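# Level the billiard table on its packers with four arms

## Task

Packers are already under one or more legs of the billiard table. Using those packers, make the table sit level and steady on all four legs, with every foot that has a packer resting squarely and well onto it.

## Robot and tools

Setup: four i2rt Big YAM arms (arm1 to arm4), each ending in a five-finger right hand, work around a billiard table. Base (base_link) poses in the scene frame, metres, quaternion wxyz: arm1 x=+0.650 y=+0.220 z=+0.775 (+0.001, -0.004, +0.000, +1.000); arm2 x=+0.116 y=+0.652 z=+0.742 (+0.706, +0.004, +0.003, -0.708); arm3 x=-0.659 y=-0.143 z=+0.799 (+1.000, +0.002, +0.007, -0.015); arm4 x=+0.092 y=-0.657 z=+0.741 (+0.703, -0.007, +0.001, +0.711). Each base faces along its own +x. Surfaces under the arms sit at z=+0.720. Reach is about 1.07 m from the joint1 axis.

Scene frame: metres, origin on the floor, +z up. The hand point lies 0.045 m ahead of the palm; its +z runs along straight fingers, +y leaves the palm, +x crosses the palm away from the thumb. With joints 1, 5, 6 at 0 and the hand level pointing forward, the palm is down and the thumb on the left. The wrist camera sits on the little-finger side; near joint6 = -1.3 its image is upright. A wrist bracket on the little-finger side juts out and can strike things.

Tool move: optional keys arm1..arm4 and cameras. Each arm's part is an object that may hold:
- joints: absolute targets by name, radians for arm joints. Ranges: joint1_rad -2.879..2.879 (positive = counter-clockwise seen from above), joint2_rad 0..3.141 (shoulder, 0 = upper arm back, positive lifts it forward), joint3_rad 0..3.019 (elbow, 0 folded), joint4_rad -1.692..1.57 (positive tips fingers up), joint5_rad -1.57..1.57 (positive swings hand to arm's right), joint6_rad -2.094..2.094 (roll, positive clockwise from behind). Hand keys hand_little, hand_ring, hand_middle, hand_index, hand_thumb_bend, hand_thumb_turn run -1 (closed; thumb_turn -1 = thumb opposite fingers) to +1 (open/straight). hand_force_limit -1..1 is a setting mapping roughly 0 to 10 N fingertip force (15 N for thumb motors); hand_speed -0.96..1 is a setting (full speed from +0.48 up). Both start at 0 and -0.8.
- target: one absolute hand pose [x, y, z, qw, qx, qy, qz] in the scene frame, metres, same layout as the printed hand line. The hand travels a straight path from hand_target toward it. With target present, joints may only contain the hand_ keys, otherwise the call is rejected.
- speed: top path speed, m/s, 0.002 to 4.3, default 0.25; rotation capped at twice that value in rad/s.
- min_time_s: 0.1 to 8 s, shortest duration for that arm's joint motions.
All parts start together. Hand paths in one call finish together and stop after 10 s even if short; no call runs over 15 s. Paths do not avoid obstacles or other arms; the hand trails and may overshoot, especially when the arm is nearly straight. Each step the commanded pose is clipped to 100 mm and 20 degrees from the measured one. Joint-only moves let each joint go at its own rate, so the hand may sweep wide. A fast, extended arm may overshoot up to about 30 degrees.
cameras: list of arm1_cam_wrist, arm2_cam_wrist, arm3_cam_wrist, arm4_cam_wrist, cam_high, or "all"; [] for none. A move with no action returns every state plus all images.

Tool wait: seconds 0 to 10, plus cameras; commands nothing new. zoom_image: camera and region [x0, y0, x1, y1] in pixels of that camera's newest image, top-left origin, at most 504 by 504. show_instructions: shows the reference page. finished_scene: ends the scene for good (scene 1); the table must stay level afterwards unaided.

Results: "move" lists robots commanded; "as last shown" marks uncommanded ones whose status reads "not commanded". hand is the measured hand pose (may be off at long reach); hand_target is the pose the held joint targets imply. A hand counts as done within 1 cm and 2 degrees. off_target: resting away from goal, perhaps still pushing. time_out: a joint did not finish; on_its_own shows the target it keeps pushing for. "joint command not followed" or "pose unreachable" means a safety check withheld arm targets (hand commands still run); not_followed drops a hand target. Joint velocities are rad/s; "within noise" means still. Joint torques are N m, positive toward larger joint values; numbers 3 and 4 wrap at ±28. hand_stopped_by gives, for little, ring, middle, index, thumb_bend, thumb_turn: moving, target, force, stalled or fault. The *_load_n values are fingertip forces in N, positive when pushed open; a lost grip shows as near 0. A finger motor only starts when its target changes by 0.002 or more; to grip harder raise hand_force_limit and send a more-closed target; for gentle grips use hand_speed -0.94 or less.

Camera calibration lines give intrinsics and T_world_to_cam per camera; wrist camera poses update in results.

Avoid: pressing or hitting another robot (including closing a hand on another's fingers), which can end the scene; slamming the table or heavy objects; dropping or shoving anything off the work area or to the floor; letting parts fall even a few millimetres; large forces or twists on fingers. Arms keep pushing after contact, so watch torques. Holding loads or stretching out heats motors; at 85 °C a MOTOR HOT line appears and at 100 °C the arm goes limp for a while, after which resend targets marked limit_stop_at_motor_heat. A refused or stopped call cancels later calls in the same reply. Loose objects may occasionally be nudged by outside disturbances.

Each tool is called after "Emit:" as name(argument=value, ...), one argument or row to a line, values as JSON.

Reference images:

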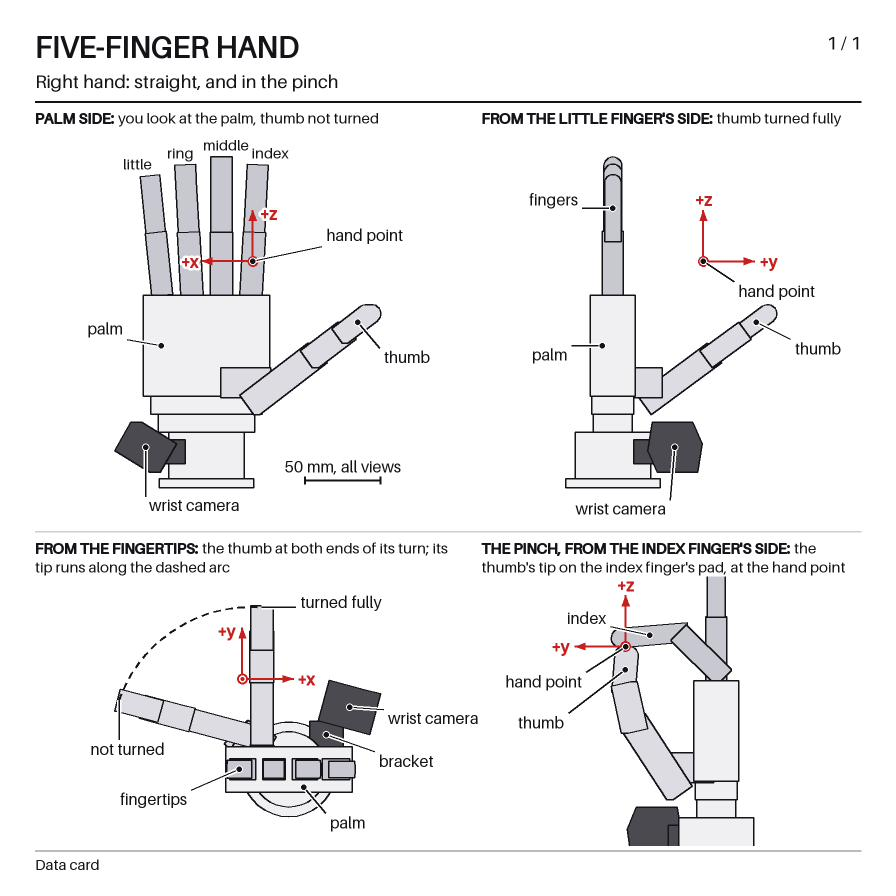

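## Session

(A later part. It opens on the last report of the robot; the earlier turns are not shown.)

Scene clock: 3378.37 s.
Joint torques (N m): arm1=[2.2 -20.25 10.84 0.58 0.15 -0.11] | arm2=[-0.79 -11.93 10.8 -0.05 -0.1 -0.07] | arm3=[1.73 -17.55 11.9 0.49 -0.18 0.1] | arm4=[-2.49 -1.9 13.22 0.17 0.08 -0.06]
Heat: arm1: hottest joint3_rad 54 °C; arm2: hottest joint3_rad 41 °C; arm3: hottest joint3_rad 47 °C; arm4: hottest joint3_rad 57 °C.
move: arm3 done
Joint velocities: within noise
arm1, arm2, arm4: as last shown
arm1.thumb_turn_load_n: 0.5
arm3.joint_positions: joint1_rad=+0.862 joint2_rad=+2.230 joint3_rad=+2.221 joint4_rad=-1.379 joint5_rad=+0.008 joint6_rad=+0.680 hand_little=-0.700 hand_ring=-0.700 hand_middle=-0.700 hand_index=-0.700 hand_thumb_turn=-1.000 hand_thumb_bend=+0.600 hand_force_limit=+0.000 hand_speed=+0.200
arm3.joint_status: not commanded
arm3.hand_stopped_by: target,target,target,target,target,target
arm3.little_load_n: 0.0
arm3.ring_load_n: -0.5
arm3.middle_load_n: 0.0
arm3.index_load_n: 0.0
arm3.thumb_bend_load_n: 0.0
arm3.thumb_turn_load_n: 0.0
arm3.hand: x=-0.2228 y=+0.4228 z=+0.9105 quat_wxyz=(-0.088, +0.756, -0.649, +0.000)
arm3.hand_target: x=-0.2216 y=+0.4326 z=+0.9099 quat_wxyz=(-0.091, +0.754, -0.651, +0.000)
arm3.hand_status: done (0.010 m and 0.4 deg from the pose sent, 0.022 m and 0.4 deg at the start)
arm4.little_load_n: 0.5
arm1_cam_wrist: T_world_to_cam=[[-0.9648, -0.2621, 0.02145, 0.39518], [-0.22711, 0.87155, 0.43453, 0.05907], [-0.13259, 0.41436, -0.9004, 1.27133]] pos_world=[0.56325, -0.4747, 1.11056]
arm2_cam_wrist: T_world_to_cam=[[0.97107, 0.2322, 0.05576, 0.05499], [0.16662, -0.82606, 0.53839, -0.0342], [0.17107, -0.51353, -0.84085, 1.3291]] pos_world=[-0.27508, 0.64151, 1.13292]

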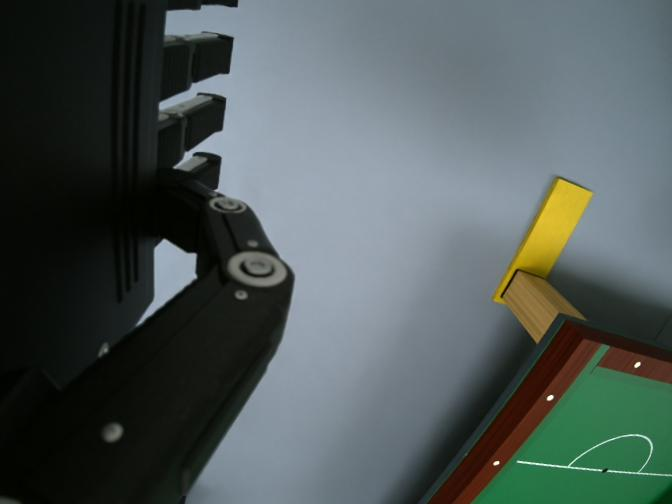

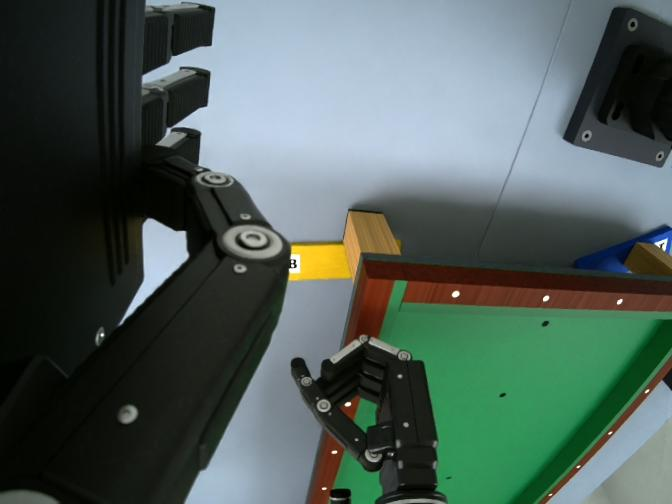

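Emit:
zoom_image(
  camera="arm2_cam_wrist",
  region=[260, 180, 480, 340],
)

Scaled by 2.291 from the camera's image (finer frame: 960x720).

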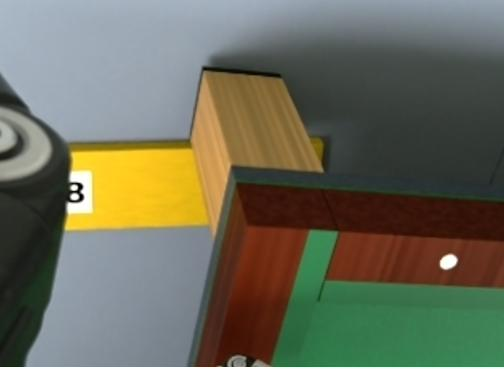

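Emit:
move(
  arm3={"target":[-0.25,0.38,1.02,-0.09,0.754,-0.651,0],"speed":0.2},
)

Emit:
move(
  arm3={"target":[-0.42,0.10,1.08,-0.09,0.754,-0.651,0],"speed":0.25},
  arm2={"target":[-0.25,0.45,0.98,0,-0.7071,-0.7071,0],"speed":0.15},
  cameras=["arm2_cam_wrist","cam_high"],
)

Scene clock: 3406.67 s.
Joint torques (N m): arm1=[2.2 -20.25 10.84 0.58 0.15 -0.11] | arm2=[0.09 -10.7 10.63 -0.17 -0.11 -0.1] | arm3=[-0.09 -16.03 8.53 0.38 -0.35 -0.08] | arm4=[-0.73 -2.37 13.33 0.16 0.06 -0.05]
Heat: arm1: hottest joint3_rad 54 °C; arm2: hottest joint3_rad 41 °C; arm3: hottest joint3_rad 51 °C; arm4: hottest joint3_rad 59 °C.
move: arm3 off_target
Joint velocities: arm1=[within noise] | arm2=[within noise] | arm3=[-0.005 0.005 0.002 -0.007 -0.154 0.007] | arm4=[within noise]
arm1, arm2, arm4: as last shown
arm1.thumb_turn_load_n: 0.0
arm3.joint_positions: joint1_rad=+0.861 joint2_rad=+2.043 joint3_rad=+2.221 joint4_rad=-1.533 joint5_rad=+0.007 joint6_rad=+0.680 hand_little=-0.700 hand_ring=-0.700 hand_middle=-0.700 hand_index=-0.700 hand_thumb_turn=-1.000 hand_thumb_bend=+0.600 hand_force_limit=+0.000 hand_speed=+0.200
arm3.joint_status: not commanded
arm3.hand_stopped_by: target,target,target,target,target,target
arm3.little_load_n: 0.0
arm3.ring_load_n: 0.0
arm3.middle_load_n: 0.0
arm3.index_load_n: 0.5
arm3.thumb_bend_load_n: 0.0
arm3.thumb_turn_load_n: 0.0
arm3.hand: x=-0.2542 y=+0.3848 z=+1.0316 quat_wxyz=(-0.104, +0.754, -0.649, +0.001)
arm3.hand_target: x=-0.2502 y=+0.3800 z=+1.0201 quat_wxyz=(-0.090, +0.754, -0.651, +0.000)
arm3.hand_status: off_target (0.013 m and 1.7 deg from the pose sent, 0.121 m and 0.4 deg at the start)
arm4.little_load_n: 0.0
pictures: none

Scene clock: 3408.73 s.
Joint torques (N m): arm1=[2.14 -20.25 10.84 0.59 0.15 -0.11] | arm2=[-0.03 -10.05 8.17 0.94 -0.01 0.06] | arm3=[-0.03 -5.25 7.64 0.65 -0.34 -0.14] | arm4=[-1.67 -2.2 13.42 0.25 0.11 -0.03]
Heat: arm1: hottest joint3_rad 54 °C; arm2: hottest joint3_rad 42 °C; arm3: hottest joint3_rad 51 °C; arm4: hottest joint3_rad 59 °C.
move: arm2 done; arm3 done
Joint velocities: within noise
arm1, arm4: as last shown
arm1.thumb_turn_load_n: -0.5
arm2.joint_positions: joint1_rad=-1.195 joint2_rad=+1.522 joint3_rad=+1.523 joint4_rad=-1.570 joint5_rad=-0.010 joint6_rad=+0.365 hand_little=+1.000 hand_ring=+1.000 hand_middle=+1.000 hand_index=+1.000 hand_thumb_turn=-1.000 hand_thumb_bend=-0.900 hand_force_limit=+0.000 hand_speed=+0.200
arm2.joint_status: not commanded
arm2.hand_stopped_by: target,target,fault,target,target,target
arm2.little_load_n: 0.0
arm2.ring_load_n: 0.0
arm2.middle_load_n: 0.0
arm2.index_load_n: 0.0
arm2.thumb_bend_load_n: 0.0
arm2.thumb_turn_load_n: 0.0
arm2.hand: x=-0.2453 y=+0.4519 z=+0.9846 quat_wxyz=(-0.001, -0.704, -0.710, -0.001)
arm2.hand_target: x=-0.2499 y=+0.4501 z=+0.9800 quat_wxyz=(+0.000, -0.707, -0.707, +0.000)
arm2.hand_status: done (0.007 m and 0.5 deg from the pose sent, 0.144 m and 0.5 deg at the start)
arm3.joint_positions: joint1_rad=+0.660 joint2_rad=+1.177 joint3_rad=+1.318 joint4_rad=-1.496 joint5_rad=-0.029 joint6_rad=+0.494 hand_little=-0.700 hand_ring=-0.700 hand_middle=-0.700 hand_index=-0.700 hand_thumb_turn=-1.000 hand_thumb_bend=+0.600 hand_force_limit=+0.000 hand_speed=+0.200
arm3.joint_status: not commanded
arm3.hand_stopped_by: target,target,target,target,target,target
arm3.little_load_n: 0.5
arm3.ring_load_n: 0.0
arm3.middle_load_n: 0.0
arm3.index_load_n: 0.5
arm3.thumb_bend_load_n: 0.0
arm3.thumb_turn_load_n: 0.0
arm3.hand: x=-0.4185 y=+0.1036 z=+1.0883 quat_wxyz=(-0.105, +0.750, -0.653, +0.004)
arm3.hand_target: x=-0.4202 y=+0.1000 z=+1.0801 quat_wxyz=(-0.090, +0.754, -0.651, +0.000)
arm3.hand_status: done (0.009 m and 1.9 deg from the pose sent, 0.333 m and 1.7 deg at the start)
arm2_cam_wrist: T_world_to_cam=[[0.96674, 0.24925, 0.05726, 0.06588], [0.18022, -0.82282, 0.53897, -0.1181], [0.18145, -0.51073, -0.84038, 1.22021]] pos_world=[-0.26382, 0.5096, 1.08531]

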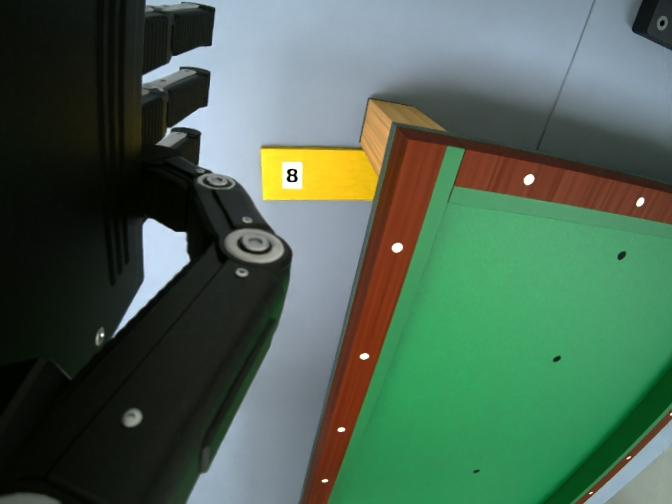

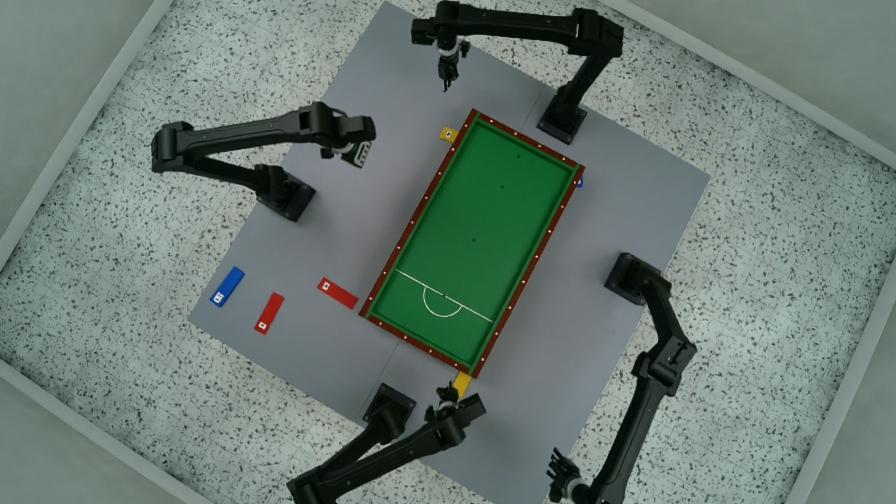

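Emit:
move(
  arm2={"target":[-0.207,0.348,0.95,0,-0.7071,-0.7071,0],"speed":0.15},
)

Emit:
move(
  arm2={"target":[-0.207,0.348,0.82,0,-0.7071,-0.7071,0],"speed":0.12},
  arm3={"joints":{"hand_little":1,"hand_ring":1,"hand_middle":1,"hand_index":1}},
  cameras=["arm2_cam_wrist","arm3_cam_wrist"],
)

Scene clock: 3416.10 s.
Joint torques (N m): arm1=[2.14 -20.31 10.84 0.58 0.15 -0.11] | arm2=[-1.03 -10.4 7.76 0.9 0.04 0.04] | arm3=[0.56 -5.77 7.56 0.66 -0.33 -0.12] | arm4=[-1.38 -2.43 13.45 0.24 0.08 -0.05]
Heat: arm1: hottest joint3_rad 54 °C; arm2: hottest joint3_rad 42 °C; arm3: hottest joint3_rad 51 °C; arm4: hottest joint3_rad 59 °C.
move: arm2 done
Joint velocities: within noise
arm1.joint_positions: joint1_rad=+1.520 joint2_rad=+2.133 joint3_rad=+2.369 joint4_rad=-1.700 joint5_rad=+0.025 joint6_rad=-1.636 hand_little=+1.000 hand_ring=+1.000 hand_middle=+1.000 hand_index=+1.000 hand_thumb_turn=-1.000 hand_thumb_bend=-0.900 hand_force_limit=+0.000 hand_speed=+0.200
arm1.joint_status: not commanded
arm1.hand_stopped_by: target,target,target,target,target,target
arm1.little_load_n: 0.0
arm1.ring_load_n: 0.0
arm1.middle_load_n: 0.0
arm1.index_load_n: 0.0
arm1.thumb_bend_load_n: 0.0
arm1.thumb_turn_load_n: 0.0
arm1.hand: x=+0.5466 y=-0.4303 z=+1.0097 quat_wxyz=(-0.045, -0.710, +0.702, -0.028)
arm1.hand_target: x=+0.5501 y=-0.4379 z=+1.0391 quat_wxyz=(-0.070, -0.712, +0.697, -0.049)
arm1.hand_status: not commanded
arm2.joint_positions: joint1_rad=-0.953 joint2_rad=+1.552 joint3_rad=+1.483 joint4_rad=-1.497 joint5_rad=-0.009 joint6_rad=+0.605 hand_little=+1.000 hand_ring=+1.000 hand_middle=+1.000 hand_index=+1.000 hand_thumb_turn=-1.000 hand_thumb_bend=-0.900 hand_force_limit=+0.000 hand_speed=+0.200
arm2.joint_status: not commanded
arm2.hand_stopped_by: target,target,fault,target,target,target
arm2.little_load_n: 0.0
arm2.ring_load_n: 0.0
arm2.middle_load_n: 0.0
arm2.index_load_n: 0.0
arm2.thumb_bend_load_n: 0.0
arm2.thumb_turn_load_n: 0.0
arm2.hand: x=-0.2022 y=+0.3498 z=+0.9554 quat_wxyz=(-0.001, -0.703, -0.711, +0.000)
arm2.hand_target: x=-0.2070 y=+0.3482 z=+0.9500 quat_wxyz=(+0.000, -0.707, -0.707, +0.000)
arm2.hand_status: done (0.007 m and 0.7 deg from the pose sent, 0.116 m and 0.5 deg at the start)
arm3, arm4: as last shown
arm3.little_load_n: 0.0
arm3.index_load_n: 0.0
arm3.hand_target: x=-0.4201 y=+0.1000 z=+1.0801 quat_wxyz=(-0.090, +0.754, -0.651, +0.000)
pictures: none

Scene clock: 3417.73 s.
Joint torques (N m): arm1=[2.14 -20.31 10.84 0.58 0.16 -0.11] | arm2=[-0.44 -10.75 7.42 1.01 0.06 0.01] | arm3=[0.44 -5.71 7.57 0.59 -0.32 -0.13] | arm4=[-1.32 -2.02 13.31 0.08 0.06 -0.06]
Heat: arm1: hottest joint3_rad 54 °C; arm2: hottest joint3_rad 42 °C; arm3: hottest joint3_rad 50 °C; arm4: hottest joint3_rad 59 °C.
move: arm2 done; arm3 done
Joint velocities: within noise
arm1, arm4: as last shown
arm2.joint_positions: joint1_rad=-0.953 joint2_rad=+1.640 joint3_rad=+1.232 joint4_rad=-1.163 joint5_rad=-0.009 joint6_rad=+0.607 hand_little=+1.000 hand_ring=+1.000 hand_middle=+1.000 hand_index=+1.000 hand_thumb_turn=-1.000 hand_thumb_bend=-0.900 hand_force_limit=+0.000 hand_speed=+0.200
arm2.joint_status: not commanded
arm2.hand_stopped_by: target,target,fault,target,target,target
arm2.little_load_n: 0.0
arm2.ring_load_n: 0.0
arm2.middle_load_n: 0.0
arm2.index_load_n: 0.0
arm2.thumb_bend_load_n: 0.0
arm2.thumb_turn_load_n: 0.0
arm2.hand: x=-0.2033 y=+0.3503 z=+0.8231 quat_wxyz=(-0.001, -0.704, -0.710, -0.003)
arm2.hand_target: x=-0.2071 y=+0.3481 z=+0.8202 quat_wxyz=(+0.000, -0.707, -0.707, +0.000)
arm2.hand_status: done (0.005 m and 0.6 deg from the pose sent, 0.135 m and 0.7 deg at the start)
arm3.joint_positions: joint1_rad=+0.660 joint2_rad=+1.177 joint3_rad=+1.318 joint4_rad=-1.496 joint5_rad=-0.029 joint6_rad=+0.493 hand_little=+1.000 hand_ring=+1.000 hand_middle=+1.000 hand_index=+1.000 hand_thumb_turn=-1.000 hand_thumb_bend=+0.600 hand_force_limit=+0.000 hand_speed=+0.200
arm3.joint_status: all done
arm3.hand_stopped_by: target,target,target,target,target,target
arm3.little_load_n: 0.0
arm3.ring_load_n: 0.0
arm3.middle_load_n: 0.0
arm3.index_load_n: 0.5
arm3.thumb_bend_load_n: 0.0
arm3.thumb_turn_load_n: 0.0
arm3.hand: x=-0.4185 y=+0.1035 z=+1.0883 quat_wxyz=(-0.105, +0.750, -0.653, +0.004)
arm3.hand_target: x=-0.4201 y=+0.1000 z=+1.0801 quat_wxyz=(-0.090, +0.754, -0.651, +0.000)
arm3.hand_status: not commanded
arm2_cam_wrist: T_world_to_cam=[[0.96655, 0.24898, 0.06154, 0.05633], [0.17818, -0.82447, 0.53711, -0.12059], [0.18447, -0.50818, -0.84126, 1.0255]] pos_world=[-0.22213, 0.40769, 0.92402]
arm3_cam_wrist: T_world_to_cam=[[-0.90427, -0.3522, -0.24134, -0.07434], [-0.42524, 0.69232, 0.58297, -0.88688], [-0.03824, 0.62979, -0.77582, 0.8774]] pos_world=[-0.41082, 0.03525, 1.17979]

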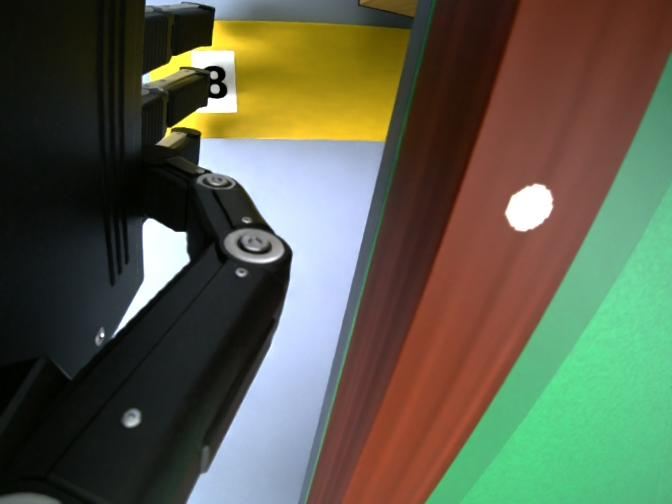

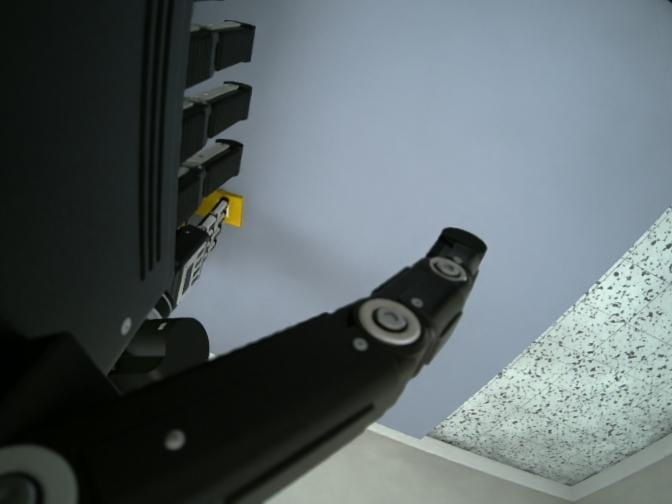

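Emit:
move(
  arm2={"target":[-0.207,0.350,0.797,0,-0.7071,-0.7071,0],"speed":0.06},
)

Emit:
move(
  arm2={"target":[-0.207,0.350,0.787,0,-0.7071,-0.7071,0],"speed":0.06},
)

Scene clock: 3420.47 s.
Joint torques (N m): arm1=[2.2 -20.25 10.85 0.58 0.15 -0.11] | arm2=[-1.44 -9.35 6.31 1.66 0.07 0] | arm3=[0.56 -5.54 7.68 0.66 -0.31 -0.16] | arm4=[-0.91 -2.08 13.37 0.28 0.05 -0.07]
Heat: arm1: hottest joint3_rad 54 °C; arm2: hottest joint3_rad 42 °C; arm3: hottest joint3_rad 50 °C; arm4: hottest joint3_rad 59 °C.
move: arm2 off_target
Joint velocities: within noise
arm1, arm3: as last shown
arm2.joint_positions: joint1_rad=-0.953 joint2_rad=+1.645 joint3_rad=+1.209 joint4_rad=-1.115 joint5_rad=-0.009 joint6_rad=+0.607 hand_little=+1.000 hand_ring=+1.000 hand_middle=+1.000 hand_index=+1.000 hand_thumb_turn=-1.000 hand_thumb_bend=-0.900 hand_force_limit=+0.000 hand_speed=+0.200
arm2.joint_status: not commanded
arm2.hand_stopped_by: target,target,fault,target,target,target
arm2.little_load_n: 0.0
arm2.ring_load_n: 0.0
arm2.middle_load_n: -1.5
arm2.index_load_n: -0.5
arm2.thumb_bend_load_n: 0.0
arm2.thumb_turn_load_n: 0.0
arm2.hand: x=-0.2057 y=+0.3487 z=+0.8125 quat_wxyz=(+0.001, -0.704, -0.710, +0.007)
arm2.hand_target: x=-0.2067 y=+0.3503 z=+0.7974 quat_wxyz=(+0.000, -0.707, -0.707, +0.000)
arm2.hand_status: off_target (0.016 m and 0.9 deg from the pose sent, 0.026 m and 0.6 deg at the start)
arm3.index_load_n: 0.0
arm4.joint_positions: joint1_rad=-0.614 joint2_rad=+0.972 joint3_rad=+0.949 joint4_rad=-1.574 joint5_rad=-0.015 joint6_rad=+0.966 hand_little=+1.000 hand_ring=+1.000 hand_middle=+1.000 hand_index=+1.000 hand_thumb_turn=-1.000 hand_thumb_bend=-0.900 hand_force_limit=+0.000 hand_speed=+0.200
arm4.joint_status: not commanded
arm4.hand_stopped_by: target,target,target,target,target,target
arm4.little_load_n: 0.0
arm4.ring_load_n: 0.0
arm4.middle_load_n: 0.0
arm4.index_load_n: 0.0
arm4.thumb_bend_load_n: 0.0
arm4.thumb_turn_load_n: 0.0
arm4.hand: x=+0.1634 y=-0.4258 z=+0.9457 quat_wxyz=(+0.015, +0.708, -0.706, +0.002)
arm4.hand_target: x=+0.1697 y=-0.4201 z=+0.9598 quat_wxyz=(+0.000, +0.707, -0.707, +0.000)
arm4.hand_status: not commanded
pictures: none

Scene clock: 3421.43 s.
Joint torques (N m): arm1=[2.14 -20.25 10.84 0.58 0.15 -0.11] | arm2=[-0.32 -8.53 5.81 2.55 0.04 0.09] | arm3=[0.03 -5.66 7.58 0.59 -0.33 -0.13] | arm4=[-0.91 -2.9 13.26 0.1 0.05 -0.03]
Heat: arm1: hottest joint3_rad 54 °C; arm2: hottest joint3_rad 42 °C; arm3: hottest joint3_rad 50 °C; arm4: hottest joint3_rad 59 °C.
move: arm2 off_target
Joint velocities: within noise
arm1, arm3, arm4: as last shown
arm2.joint_positions: joint1_rad=-0.953 joint2_rad=+1.643 joint3_rad=+1.204 joint4_rad=-1.108 joint5_rad=-0.009 joint6_rad=+0.607 hand_little=+1.000 hand_ring=+1.000 hand_middle=+1.000 hand_index=+1.000 hand_thumb_turn=-1.000 hand_thumb_bend=-0.900 hand_force_limit=+0.000 hand_speed=+0.200
arm2.joint_status: not commanded
arm2.hand_stopped_by: target,target,fault,target,target,target
arm2.little_load_n: 0.0
arm2.ring_load_n: 0.0
arm2.middle_load_n: -4.0
arm2.index_load_n: 0.0
arm2.thumb_bend_load_n: 0.0
arm2.thumb_turn_load_n: 0.0
arm2.hand: x=-0.2054 y=+0.3489 z=+0.8114 quat_wxyz=(+0.001, -0.704, -0.710, +0.009)
arm2.hand_target: x=-0.2061 y=+0.3508 z=+0.7879 quat_wxyz=(+0.000, -0.707, -0.707, +0.000)
arm2.hand_status: off_target (0.024 m and 1.1 deg from the pose sent, 0.026 m and 0.9 deg at the start)
pictures: none

Emit:
move(
  arm2={"target":[-0.237,0.350,0.789,0,-0.7071,-0.7071,0],"speed":0.08},
  cameras=["arm2_cam_wrist"],
)

Scene clock: 3424.30 s.
Joint torques (N m): arm1=[2.2 -20.31 10.84 0.58 0.15 -0.11] | arm2=[-0.73 -8.18 7.88 1.13 0.32 -0.06] | arm3=[0.09 -5.13 7.69 0.64 -0.3 -0.16] | arm4=[-1.49 -1.96 13.22 0.06 0.09 -0.05]
Heat: arm1: hottest joint3_rad 54 °C; arm2: hottest joint3_rad 42 °C; arm3: hottest joint3_rad 50 °C; arm4: hottest joint3_rad 59 °C.
move: arm2 off_target
Joint velocities: within noise
arm1, arm3, arm4: as last shown
arm1.middle_load_n: -0.5
arm2.joint_positions: joint1_rad=-0.979 joint2_rad=+1.679 joint3_rad=+1.252 joint4_rad=-1.108 joint5_rad=-0.017 joint6_rad=+0.583 hand_little=+1.000 hand_ring=+1.000 hand_middle=+0.999 hand_index=+1.000 hand_thumb_turn=-1.000 hand_thumb_bend=-0.900 hand_force_limit=+0.000 hand_speed=+0.200
arm2.joint_status: not commanded
arm2.hand_stopped_by: target,target,fault,target,target,target
arm2.little_load_n: 0.0
arm2.ring_load_n: 0.0
arm2.middle_load_n: -4.5
arm2.index_load_n: 0.0
arm2.thumb_bend_load_n: 0.0
arm2.thumb_turn_load_n: 0.5
arm2.hand: x=-0.2270 y=+0.3473 z=+0.8120 quat_wxyz=(-0.001, -0.704, -0.710, +0.015)
arm2.hand_target: x=-0.2360 y=+0.3507 z=+0.7896 quat_wxyz=(+0.000, -0.707, -0.707, +0.000)
arm2.hand_status: off_target (0.025 m and 1.8 deg from the pose sent, 0.039 m and 1.1 deg at the start)
arm2_cam_wrist: T_world_to_cam=[[0.96811, 0.24874, 0.02996, 0.10674], [0.19111, -0.81052, 0.55366, -0.12817], [0.162, -0.53027, -0.8322, 1.0142]] pos_world=[-0.24315, 0.40737, 0.91178]

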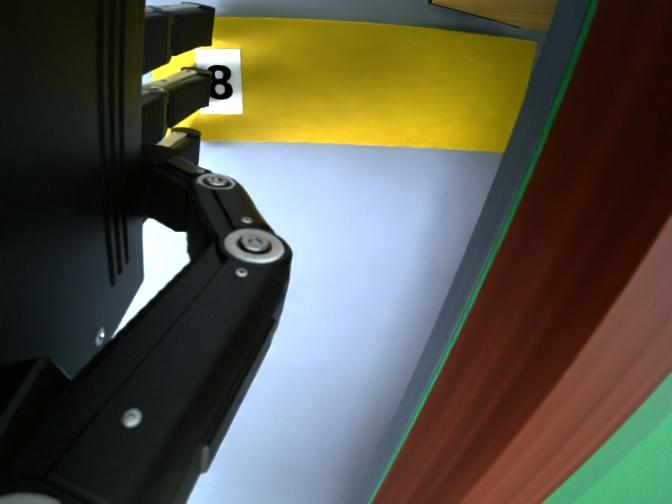

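Emit:
move(
  arm2={"target":[-0.275,0.352,0.790,0,-0.7071,-0.7071,0],"speed":0.08},
  cameras=["arm2_cam_wrist"],
)

Emit:
move(
  arm2={"target":[-0.308,0.354,0.790,0,-0.7071,-0.7071,0],"speed":0.08},
  cameras=["arm2_cam_wrist","cam_high"],
)

Scene clock: 3428.10 s.
Joint torques (N m): arm1=[2.2 -20.25 10.84 0.58 0.15 -0.11] | arm2=[-0.91 -9.11 8.39 0.4 0.32 -0.06] | arm3=[0.09 -5.42 7.46 0.64 -0.33 -0.18] | arm4=[-1.49 -1.32 13.44 0.13 0.05 -0.04]
Heat: arm1: hottest joint3_rad 54 °C; arm2: hottest joint3_rad 41 °C; arm3: hottest joint3_rad 50 °C; arm4: hottest joint3_rad 59 °C.
move: arm2 off_target
Joint velocities: within noise
arm1, arm3, arm4: as last shown
arm1.middle_load_n: 0.0
arm2.joint_positions: joint1_rad=-1.022 joint2_rad=+1.753 joint3_rad=+1.355 joint4_rad=-1.124 joint5_rad=-0.017 joint6_rad=+0.542 hand_little=+1.000 hand_ring=+1.000 hand_middle=+0.999 hand_index=+1.000 hand_thumb_turn=-1.000 hand_thumb_bend=-0.900 hand_force_limit=+0.000 hand_speed=+0.200
arm2.joint_status: not commanded
arm2.hand_stopped_by: target,target,fault,target,target,target
arm2.little_load_n: 0.0
arm2.ring_load_n: 0.0
arm2.middle_load_n: -3.5
arm2.index_load_n: 0.0
arm2.thumb_bend_load_n: 0.0
arm2.thumb_turn_load_n: 0.0
arm2.hand: x=-0.2682 y=+0.3468 z=+0.8128 quat_wxyz=(+0.001, -0.705, -0.709, +0.022)
arm2.hand_target: x=-0.2741 y=+0.3526 z=+0.7905 quat_wxyz=(+0.000, -0.707, -0.707, +0.000)
arm2.hand_status: off_target (0.024 m and 2.5 deg from the pose sent, 0.053 m and 1.8 deg at the start)
arm2_cam_wrist: T_world_to_cam=[[0.96893, 0.24678, 0.01652, 0.15858], [0.19617, -0.80748, 0.55632, -0.12301], [0.15063, -0.53579, -0.83081, 1.01897]] pos_world=[-0.28301, 0.40749, 0.91238]

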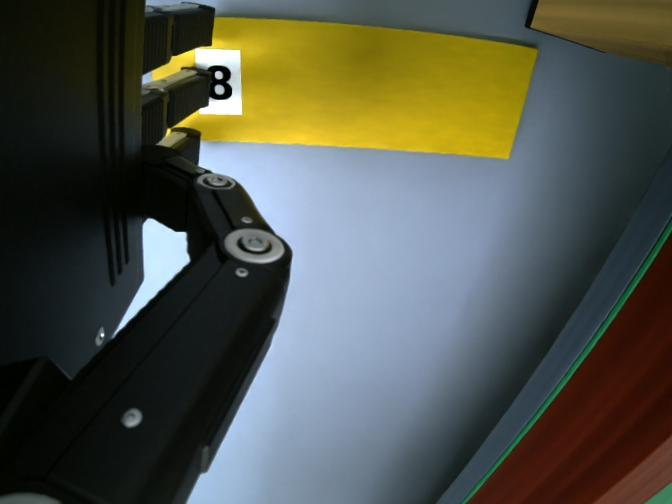

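Scene clock: 3429.07 s.
Joint torques (N m): arm1=[2.14 -20.19 10.84 0.58 0.15 -0.11] | arm2=[-1.14 -9.82 8.61 0.5 0.31 -0.08] | arm3=[0.38 -5.6 7.62 0.69 -0.32 -0.14] | arm4=[-0.73 -2.02 13.33 0.23 0.05 -0.09]
Heat: arm1: hottest joint3_rad 54 °C; arm2: hottest joint3_rad 41 °C; arm3: hottest joint3_rad 50 °C; arm4: hottest joint3_rad 59 °C.
move: arm2 off_target
Joint velocities: within noise
arm1, arm3, arm4: as last shown
arm2.joint_positions: joint1_rad=-1.056 joint2_rad=+1.818 joint3_rad=+1.450 joint4_rad=-1.155 joint5_rad=-0.017 joint6_rad=+0.508 hand_little=+1.000 hand_ring=+1.000 hand_middle=+0.999 hand_index=+1.000 hand_thumb_turn=-1.000 hand_thumb_bend=-0.900 hand_force_limit=+0.000 hand_speed=+0.200
arm2.joint_status: not commanded
arm2.hand_stopped_by: target,target,fault,target,target,target
arm2.little_load_n: 0.0
arm2.ring_load_n: 0.0
arm2.middle_load_n: -3.5
arm2.index_load_n: 0.0
arm2.thumb_bend_load_n: 0.0
arm2.thumb_turn_load_n: 0.0
arm2.hand: x=-0.3010 y=+0.3486 z=+0.8138 quat_wxyz=(+0.002, -0.705, -0.709, +0.022)
arm2.hand_target: x=-0.3070 y=+0.3545 z=+0.7906 quat_wxyz=(+0.000, -0.707, -0.707, +0.000)
arm2.hand_status: off_target (0.025 m and 2.5 deg from the pose sent, 0.046 m and 2.5 deg at the start)
arm2_cam_wrist: T_world_to_cam=[[0.96904, 0.24635, 0.01638, 0.19026], [0.19608, -0.80822, 0.55528, -0.11461], [0.15003, -0.53488, -0.8315, 1.02581]] pos_world=[-0.3158, 0.40919, 0.91348]

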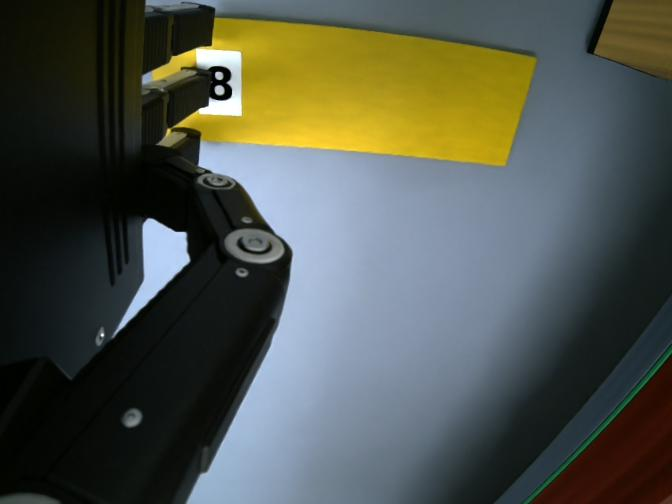

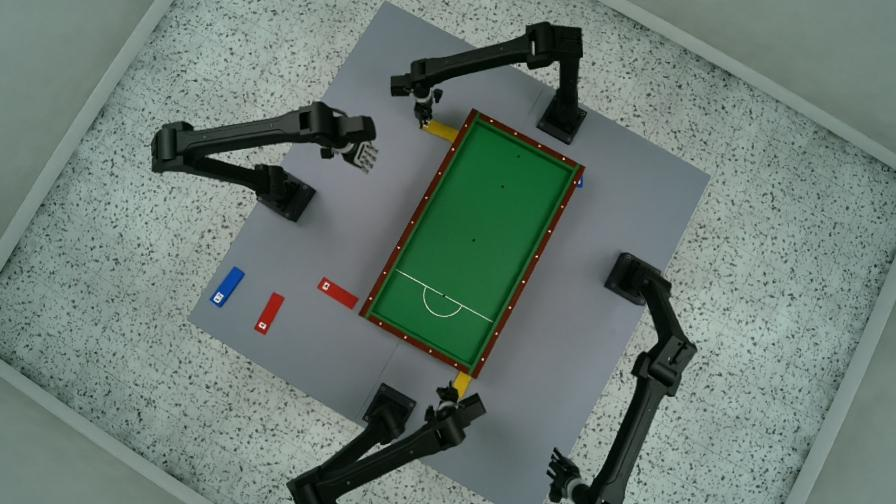

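Emit:
move(
  arm2={"target":[-0.300,0.350,0.850,0,-0.7071,-0.7071,0],"speed":0.1},
)

Emit:
move(
  arm2={"target":[-0.246,0.351,0.835,0,-0.7071,-0.7071,0],"speed":0.12},
  cameras=["arm2_cam_wrist"],
)

Scene clock: 3439.00 s.
Joint torques (N m): arm1=[2.14 -20.25 10.85 0.58 0.16 -0.11] | arm2=[-1.49 -15.09 9.95 0.18 0.15 0.06] | arm3=[0.21 -5.6 7.54 0.65 -0.35 -0.16] | arm4=[-0.91 -3.08 13.38 0.05 0.09 -0.06]
Heat: arm1: hottest joint3_rad 54 °C; arm2: hottest joint3_rad 42 °C; arm3: hottest joint3_rad 50 °C; arm4: hottest joint3_rad 60 °C.
move: arm2 off_target
Joint velocities: within noise
arm1, arm3, arm4: as last shown
arm2.joint_positions: joint1_rad=-1.056 joint2_rad=+1.821 joint3_rad=+1.501 joint4_rad=-1.280 joint5_rad=-0.012 joint6_rad=+0.508 hand_little=+1.000 hand_ring=+1.000 hand_middle=+1.000 hand_index=+1.000 hand_thumb_turn=-1.000 hand_thumb_bend=-0.900 hand_force_limit=+0.000 hand_speed=+0.200
arm2.joint_status: not commanded
arm2.hand_stopped_by: target,target,fault,target,target,target
arm2.little_load_n: 0.0
arm2.ring_load_n: 0.0
arm2.middle_load_n: 0.0
arm2.index_load_n: 0.0
arm2.thumb_bend_load_n: 0.0
arm2.thumb_turn_load_n: 0.0
arm2.hand: x=-0.2899 y=+0.3559 z=+0.8332 quat_wxyz=(-0.006, -0.706, -0.708, -0.016)
arm2.hand_target: x=-0.2995 y=+0.3503 z=+0.8500 quat_wxyz=(+0.000, -0.707, -0.707, +0.000)
arm2.hand_status: off_target (0.020 m and 2.0 deg from the pose sent, 0.036 m and 2.5 deg at the start)
pictures: none

Scene clock: 3440.07 s.
Joint torques (N m): arm1=[2.14 -20.25 10.84 0.58 0.16 -0.11] | arm2=[-1.14 -12.75 7.19 0.85 0.08 0.08] | arm3=[0.38 -5.42 7.58 0.62 -0.33 -0.14] | arm4=[-1.32 -2.61 13.3 0.16 0.06 -0.04]
Heat: arm1: hottest joint3_rad 54 °C; arm2: hottest joint3_rad 42 °C; arm3: hottest joint3_rad 50 °C; arm4: hottest joint3_rad 60 °C.
move: arm2 done
Joint velocities: within noise
arm1.joint_positions: joint1_rad=+1.520 joint2_rad=+2.133 joint3_rad=+2.369 joint4_rad=-1.700 joint5_rad=+0.025 joint6_rad=-1.636 hand_little=+1.000 hand_ring=+1.000 hand_middle=+1.000 hand_index=+1.000 hand_thumb_turn=-1.000 hand_thumb_bend=-0.900 hand_force_limit=+0.000 hand_speed=+0.200
arm1.joint_status: not commanded
arm1.hand_stopped_by: target,target,target,target,target,target
arm1.little_load_n: 0.0
arm1.ring_load_n: 0.0
arm1.middle_load_n: 0.0
arm1.index_load_n: 0.0
arm1.thumb_bend_load_n: 0.0
arm1.thumb_turn_load_n: 0.0
arm1.hand: x=+0.5466 y=-0.4303 z=+1.0097 quat_wxyz=(-0.045, -0.710, +0.702, -0.028)
arm1.hand_target: x=+0.5501 y=-0.4379 z=+1.0391 quat_wxyz=(-0.070, -0.712, +0.697, -0.049)
arm1.hand_status: not commanded
arm2.joint_positions: joint1_rad=-1.004 joint2_rad=+1.719 joint3_rad=+1.354 joint4_rad=-1.224 joint5_rad=-0.011 joint6_rad=+0.556 hand_little=+1.000 hand_ring=+1.000 hand_middle=+1.000 hand_index=+1.000 hand_thumb_turn=-1.000 hand_thumb_bend=-0.900 hand_force_limit=+0.000 hand_speed=+0.200
arm2.joint_status: not commanded
arm2.hand_stopped_by: target,target,fault,target,target,target
arm2.little_load_n: 0.0
arm2.ring_load_n: 0.0
arm2.middle_load_n: 0.0
arm2.index_load_n: 0.0
arm2.thumb_bend_load_n: 0.0
arm2.thumb_turn_load_n: 0.0
arm2.hand: x=-0.2425 y=+0.3534 z=+0.8310 quat_wxyz=(-0.004, -0.704, -0.710, -0.011)
arm2.hand_target: x=-0.2460 y=+0.3511 z=+0.8351 quat_wxyz=(+0.000, -0.707, -0.707, +0.000)
arm2.hand_status: done (0.006 m and 1.4 deg from the pose sent, 0.044 m and 2.0 deg at the start)
arm3, arm4: as last shown
arm2_cam_wrist: T_world_to_cam=[[0.96577, 0.24758, 0.07747, 0.08005], [0.16962, -0.82861, 0.53351, -0.11288], [0.19628, -0.5021, -0.84224, 1.04246]] pos_world=[-0.26277, 0.41007, 0.93202]

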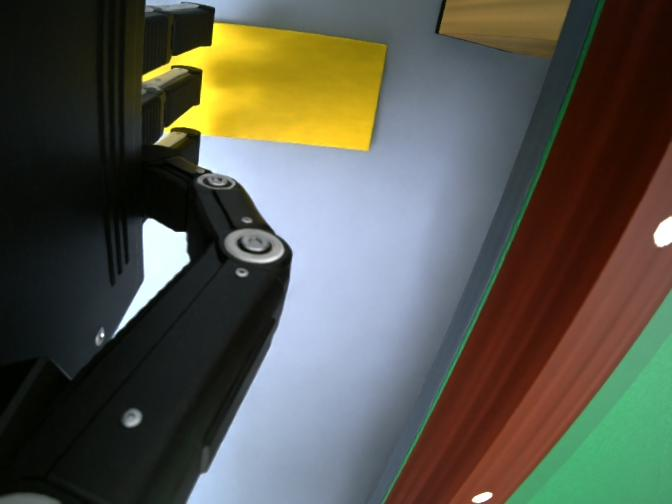

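Emit:
move(
  arm2={"target":[-0.246,0.351,0.789,0,-0.7071,-0.7071,0],"speed":0.08},
)

Emit:
move(
  arm2={"target":[-0.248,0.385,0.789,0,-0.741,-0.6715,0],"speed":0.08},
)

Emit:
move(
  arm2={"target":[-0.252,0.417,0.789,0,-0.7716,-0.6361,0],"speed":0.08},
  cameras=["arm2_cam_wrist","cam_high"],
)

Scene clock: 3442.87 s.
Joint torques (N m): arm1=[2.14 -20.25 10.84 0.58 0.16 -0.11] | arm2=[-0.62 -10.93 5.7 1.92 -0.08 0.04] | arm3=[0.09 -5.54 7.51 0.73 -0.34 -0.13] | arm4=[-1.14 -2.43 13.39 0.09 0.02 -0.07]
Heat: arm1: hottest joint3_rad 54 °C; arm2: hottest joint3_rad 41 °C; arm3: hottest joint3_rad 50 °C; arm4: hottest joint3_rad 60 °C.
move: arm2 off_target
Joint velocities: within noise
arm1, arm4: as last shown
arm1.little_load_n: 0.5
arm2.joint_positions: joint1_rad=-1.004 joint2_rad=+1.720 joint3_rad=+1.308 joint4_rad=-1.132 joint5_rad=-0.007 joint6_rad=+0.557 hand_little=+1.000 hand_ring=+1.000 hand_middle=+1.000 hand_index=+1.000 hand_thumb_turn=-1.000 hand_thumb_bend=-0.900 hand_force_limit=+0.000 hand_speed=+0.200
arm2.joint_status: not commanded
arm2.hand_stopped_by: target,target,fault,target,target,target
arm2.little_load_n: 0.0
arm2.ring_load_n: 0.0
arm2.middle_load_n: -3.0
arm2.index_load_n: 0.0
arm2.thumb_bend_load_n: 0.0
arm2.thumb_turn_load_n: 0.0
arm2.hand: x=-0.2475 y=+0.3513 z=+0.8123 quat_wxyz=(+0.003, -0.704, -0.710, +0.010)
arm2.hand_target: x=-0.2453 y=+0.3516 z=+0.7897 quat_wxyz=(+0.000, -0.707, -0.707, +0.000)
arm2.hand_status: off_target (0.023 m and 1.3 deg from the pose sent, 0.042 m and 1.4 deg at the start)
arm3.joint_positions: joint1_rad=+0.660 joint2_rad=+1.177 joint3_rad=+1.318 joint4_rad=-1.496 joint5_rad=-0.029 joint6_rad=+0.493 hand_little=+1.000 hand_ring=+1.000 hand_middle=+1.000 hand_index=+1.000 hand_thumb_turn=-1.000 hand_thumb_bend=+0.600 hand_force_limit=+0.000 hand_speed=+0.200
arm3.joint_status: not commanded
arm3.hand_stopped_by: target,target,target,target,target,target
arm3.little_load_n: 0.0
arm3.ring_load_n: 0.0
arm3.middle_load_n: 0.0
arm3.index_load_n: 0.0
arm3.thumb_bend_load_n: 0.0
arm3.thumb_turn_load_n: 0.0
arm3.hand: x=-0.4185 y=+0.1035 z=+1.0883 quat_wxyz=(-0.105, +0.750, -0.653, +0.004)
arm3.hand_target: x=-0.4201 y=+0.1000 z=+1.0801 quat_wxyz=(-0.090, +0.754, -0.651, +0.000)
arm3.hand_status: not commanded
pictures: none

Scene clock: 3444.00 s.
Joint torques (N m): arm1=[2.14 -20.25 10.85 0.58 0.16 -0.11] | arm2=[-1.9 -10.23 5.14 0.53 0.54 0.01] | arm3=[0.21 -5.83 7.65 0.68 -0.32 -0.14] | arm4=[-1.03 -2.26 13.38 0.05 0.03 -0.07]
Heat: arm1: hottest joint3_rad 54 °C; arm2: hottest joint3_rad 41 °C; arm3: hottest joint3_rad 50 °C; arm4: hottest joint3_rad 60 °C.
move: arm2 off_target
Joint velocities: within noise
arm1, arm3: as last shown
arm1.little_load_n: 0.0
arm2.joint_positions: joint1_rad=-1.057 joint2_rad=+1.677 joint3_rad=+1.248 joint4_rad=-1.086 joint5_rad=-0.023 joint6_rad=+0.588 hand_little=+1.000 hand_ring=+1.000 hand_middle=+1.000 hand_index=+1.000 hand_thumb_turn=-1.000 hand_thumb_bend=-0.900 hand_force_limit=+0.000 hand_speed=+0.200
arm2.joint_status: not commanded
arm2.hand_stopped_by: target,target,fault,target,target,target
arm2.little_load_n: 0.0
arm2.ring_load_n: 0.0
arm2.middle_load_n: -1.5
arm2.index_load_n: 0.0
arm2.thumb_bend_load_n: 0.0
arm2.thumb_turn_load_n: 0.0
arm2.hand: x=-0.2528 y=+0.3714 z=+0.8117 quat_wxyz=(-0.001, -0.733, -0.680, +0.026)
arm2.hand_target: x=-0.2472 y=+0.3850 z=+0.7899 quat_wxyz=(+0.000, -0.741, -0.672, +0.000)
arm2.hand_status: off_target (0.027 m and 3.3 deg from the pose sent, 0.041 m and 6.2 deg at the start)
arm3.ring_load_n: -0.5
arm4.joint_positions: joint1_rad=-0.614 joint2_rad=+0.972 joint3_rad=+0.949 joint4_rad=-1.574 joint5_rad=-0.015 joint6_rad=+0.966 hand_little=+1.000 hand_ring=+1.000 hand_middle=+1.000 hand_index=+1.000 hand_thumb_turn=-1.000 hand_thumb_bend=-0.900 hand_force_limit=+0.000 hand_speed=+0.200
arm4.joint_status: not commanded
arm4.hand_stopped_by: target,target,target,target,target,target
arm4.little_load_n: 0.0
arm4.ring_load_n: 0.0
arm4.middle_load_n: 0.0
arm4.index_load_n: 0.0
arm4.thumb_bend_load_n: 0.0
arm4.thumb_turn_load_n: 0.0
arm4.hand: x=+0.1634 y=-0.4258 z=+0.9457 quat_wxyz=(+0.015, +0.708, -0.706, +0.002)
arm4.hand_target: x=+0.1697 y=-0.4201 z=+0.9598 quat_wxyz=(+0.000, +0.707, -0.707, +0.000)
arm4.hand_status: not commanded
pictures: none

Scene clock: 3445.10 s.
Joint torques (N m): arm1=[2.14 -20.25 10.84 0.58 0.15 -0.11] | arm2=[-1.55 -9.64 5.27 0.88 0.53 0.09] | arm3=[0.03 -5.07 7.49 0.65 -0.35 -0.13] | arm4=[-1.44 -1.85 13.3 0.28 0.06 -0.08]
Heat: arm1: hottest joint3_rad 54 °C; arm2: hottest joint3_rad 41 °C; arm3: hottest joint3_rad 49 °C; arm4: hottest joint3_rad 60 °C.
move: arm2 off_target
Joint velocities: within noise
arm1, arm3, arm4: as last shown
arm2.joint_positions: joint1_rad=-1.126 joint2_rad=+1.640 joint3_rad=+1.198 joint4_rad=-1.073 joint5_rad=-0.023 joint6_rad=+0.611 hand_little=+1.000 hand_ring=+1.000 hand_middle=+1.000 hand_index=+1.000 hand_thumb_turn=-1.000 hand_thumb_bend=-0.900 hand_force_limit=+0.000 hand_speed=+0.200
arm2.joint_status: not commanded
arm2.hand_stopped_by: target,target,fault,target,target,target
arm2.little_load_n: 0.0
arm2.ring_load_n: 0.0
arm2.middle_load_n: -1.5
arm2.index_load_n: 0.0
arm2.thumb_bend_load_n: 0.5
arm2.thumb_turn_load_n: 0.0
arm2.hand: x=-0.2579 y=+0.4032 z=+0.8114 quat_wxyz=(-0.001, -0.763, -0.645, +0.026)
arm2.hand_target: x=-0.2512 y=+0.4168 z=+0.7901 quat_wxyz=(+0.000, -0.771, -0.636, +0.000)
arm2.hand_status: off_target (0.027 m and 3.3 deg from the pose sent, 0.051 m and 7.4 deg at the start)
arm3.little_load_n: -0.5
arm3.ring_load_n: 0.5
arm2_cam_wrist: T_world_to_cam=[[0.99692, 0.07739, 0.01291, 0.21319], [0.05655, -0.82285, 0.56543, -0.11587], [0.05438, -0.56296, -0.82469, 1.02765]] pos_world=[-0.26187, 0.46668, 0.91026]

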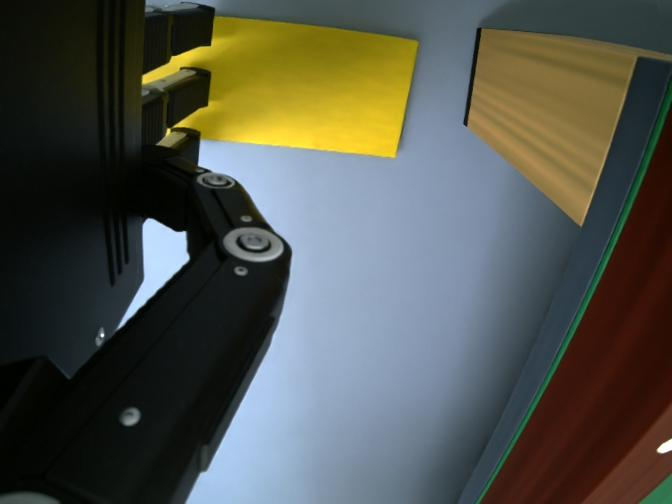

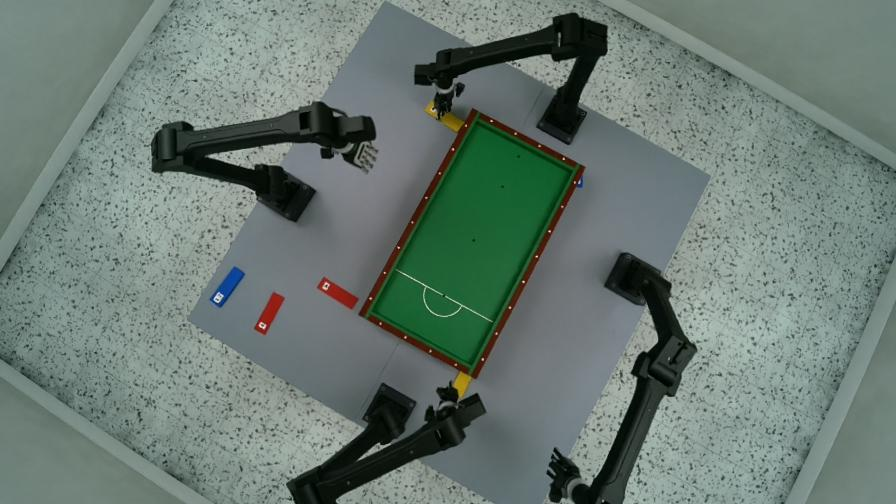

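Emit:
move(
  arm2={"target":[-0.249,0.434,0.789,0,-0.749,-0.6626,0],"speed":0.08},
  cameras=["arm2_cam_wrist"],
)

Scene clock: 3451.43 s.
Joint torques (N m): arm1=[2.14 -20.25 10.84 0.58 0.15 -0.11] | arm2=[-1.38 -9.88 5.05 0.87 0.48 -0.08] | arm3=[0.15 -5.07 7.72 0.73 -0.34 -0.14] | arm4=[-1.03 -2.2 13.16 0.09 0.02 -0.06]
Heat: arm1: hottest joint3_rad 54 °C; arm2: hottest joint3_rad 41 °C; arm3: hottest joint3_rad 49 °C; arm4: hottest joint3_rad 60 °C.
move: arm2 off_target
Joint velocities: within noise
arm1, arm3, arm4: as last shown
arm2.joint_positions: joint1_rad=-1.150 joint2_rad=+1.629 joint3_rad=+1.182 joint4_rad=-1.069 joint5_rad=-0.024 joint6_rad=+0.533 hand_little=+1.000 hand_ring=+1.000 hand_middle=+1.000 hand_index=+1.000 hand_thumb_turn=-1.000 hand_thumb_bend=-0.900 hand_force_limit=+0.000 hand_speed=+0.200
arm2.joint_status: not commanded
arm2.hand_stopped_by: target,target,fault,target,target,target
arm2.little_load_n: 0.0
arm2.ring_load_n: 0.0
arm2.middle_load_n: -0.5
arm2.index_load_n: 0.0
arm2.thumb_bend_load_n: 0.0
arm2.thumb_turn_load_n: 0.0
arm2.hand: x=-0.2559 y=+0.4187 z=+0.8107 quat_wxyz=(+0.000, -0.746, -0.666, +0.026)
arm2.hand_target: x=-0.2481 y=+0.4337 z=+0.7900 quat_wxyz=(+0.000, -0.749, -0.663, +0.000)
arm2.hand_status: off_target (0.027 m and 3.0 deg from the pose sent, 0.039 m and 4.0 deg at the start)
arm3.little_load_n: 0.0
arm3.ring_load_n: 0.0
arm2_cam_wrist: T_world_to_cam=[[0.9914, 0.1304, 0.01128, 0.18774], [0.10147, -0.82016, 0.56306, -0.0906], [0.08268, -0.55707, -0.82634, 1.04179]] pos_world=[-0.26306, 0.48156, 0.90976]

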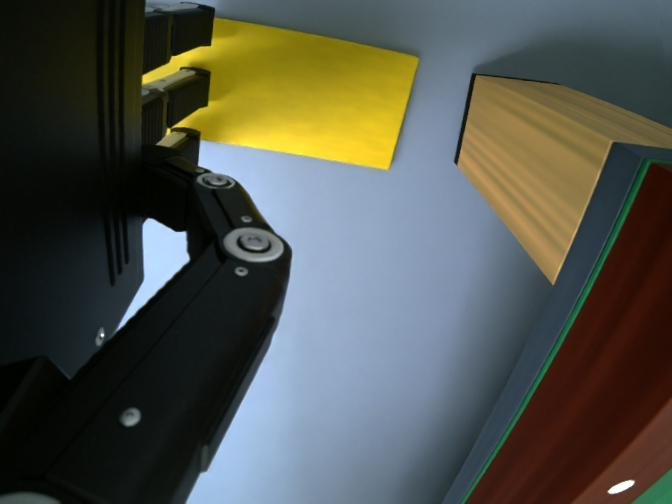

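Emit:
move(
  arm2={"target":[-0.246,0.4405,0.787,0,-0.7133,-0.7009,0],"speed":0.08},
  cameras=["arm2_cam_wrist"],
)

Scene clock: 3457.50 s.
Joint torques (N m): arm1=[2.14 -20.25 10.85 0.58 0.15 -0.11] | arm2=[-1.2 -9.76 4.6 0.68 0.5 -0.07] | arm3=[0.5 -5.01 7.58 0.57 -0.35 -0.16] | arm4=[-1.2 -2.55 13.38 0.25 0.05 -0.05]
Heat: arm1: hottest joint3_rad 54 °C; arm2: hottest joint3_rad 40 °C; arm3: hottest joint3_rad 49 °C; arm4: hottest joint3_rad 60 °C.
move: arm2 off_target
Joint velocities: within noise
arm1, arm3, arm4: as last shown
arm2.joint_positions: joint1_rad=-1.152 joint2_rad=+1.629 joint3_rad=+1.182 joint4_rad=-1.065 joint5_rad=-0.024 joint6_rad=+0.427 hand_little=+1.000 hand_ring=+1.000 hand_middle=+1.000 hand_index=+1.000 hand_thumb_turn=-1.000 hand_thumb_bend=-0.900 hand_force_limit=+0.000 hand_speed=+0.200
arm2.joint_status: not commanded
arm2.hand_stopped_by: target,target,fault,target,target,target
arm2.little_load_n: 0.0
arm2.ring_load_n: 0.0
arm2.middle_load_n: -0.5
arm2.index_load_n: 0.0
arm2.thumb_bend_load_n: 0.0
arm2.thumb_turn_load_n: 0.0
arm2.hand: x=-0.2537 y=+0.4248 z=+0.8104 quat_wxyz=(+0.003, -0.710, -0.704, +0.028)
arm2.hand_target: x=-0.2451 y=+0.4403 z=+0.7882 quat_wxyz=(+0.000, -0.713, -0.701, +0.000)
arm2.hand_status: off_target (0.029 m and 3.3 deg from the pose sent, 0.034 m and 6.3 deg at the start)
arm2_cam_wrist: T_world_to_cam=[[0.97237, 0.23343, 0.00356, 0.14232], [0.19149, -0.80619, 0.55982, -0.06617], [0.13355, -0.54367, -0.82861, 1.05374]] pos_world=[-0.26644, 0.48632, 0.90967]

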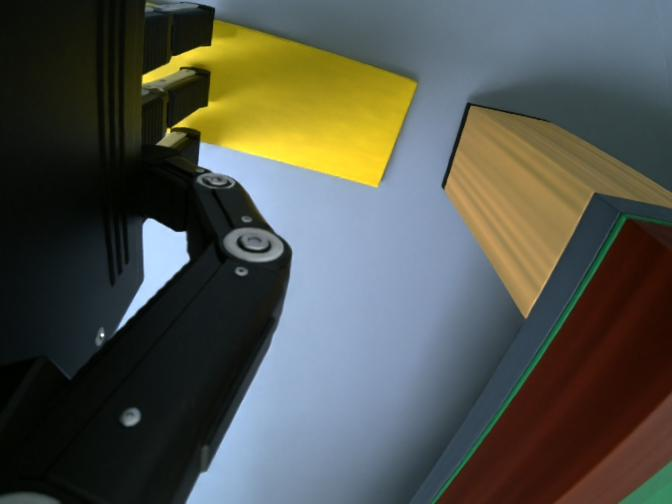

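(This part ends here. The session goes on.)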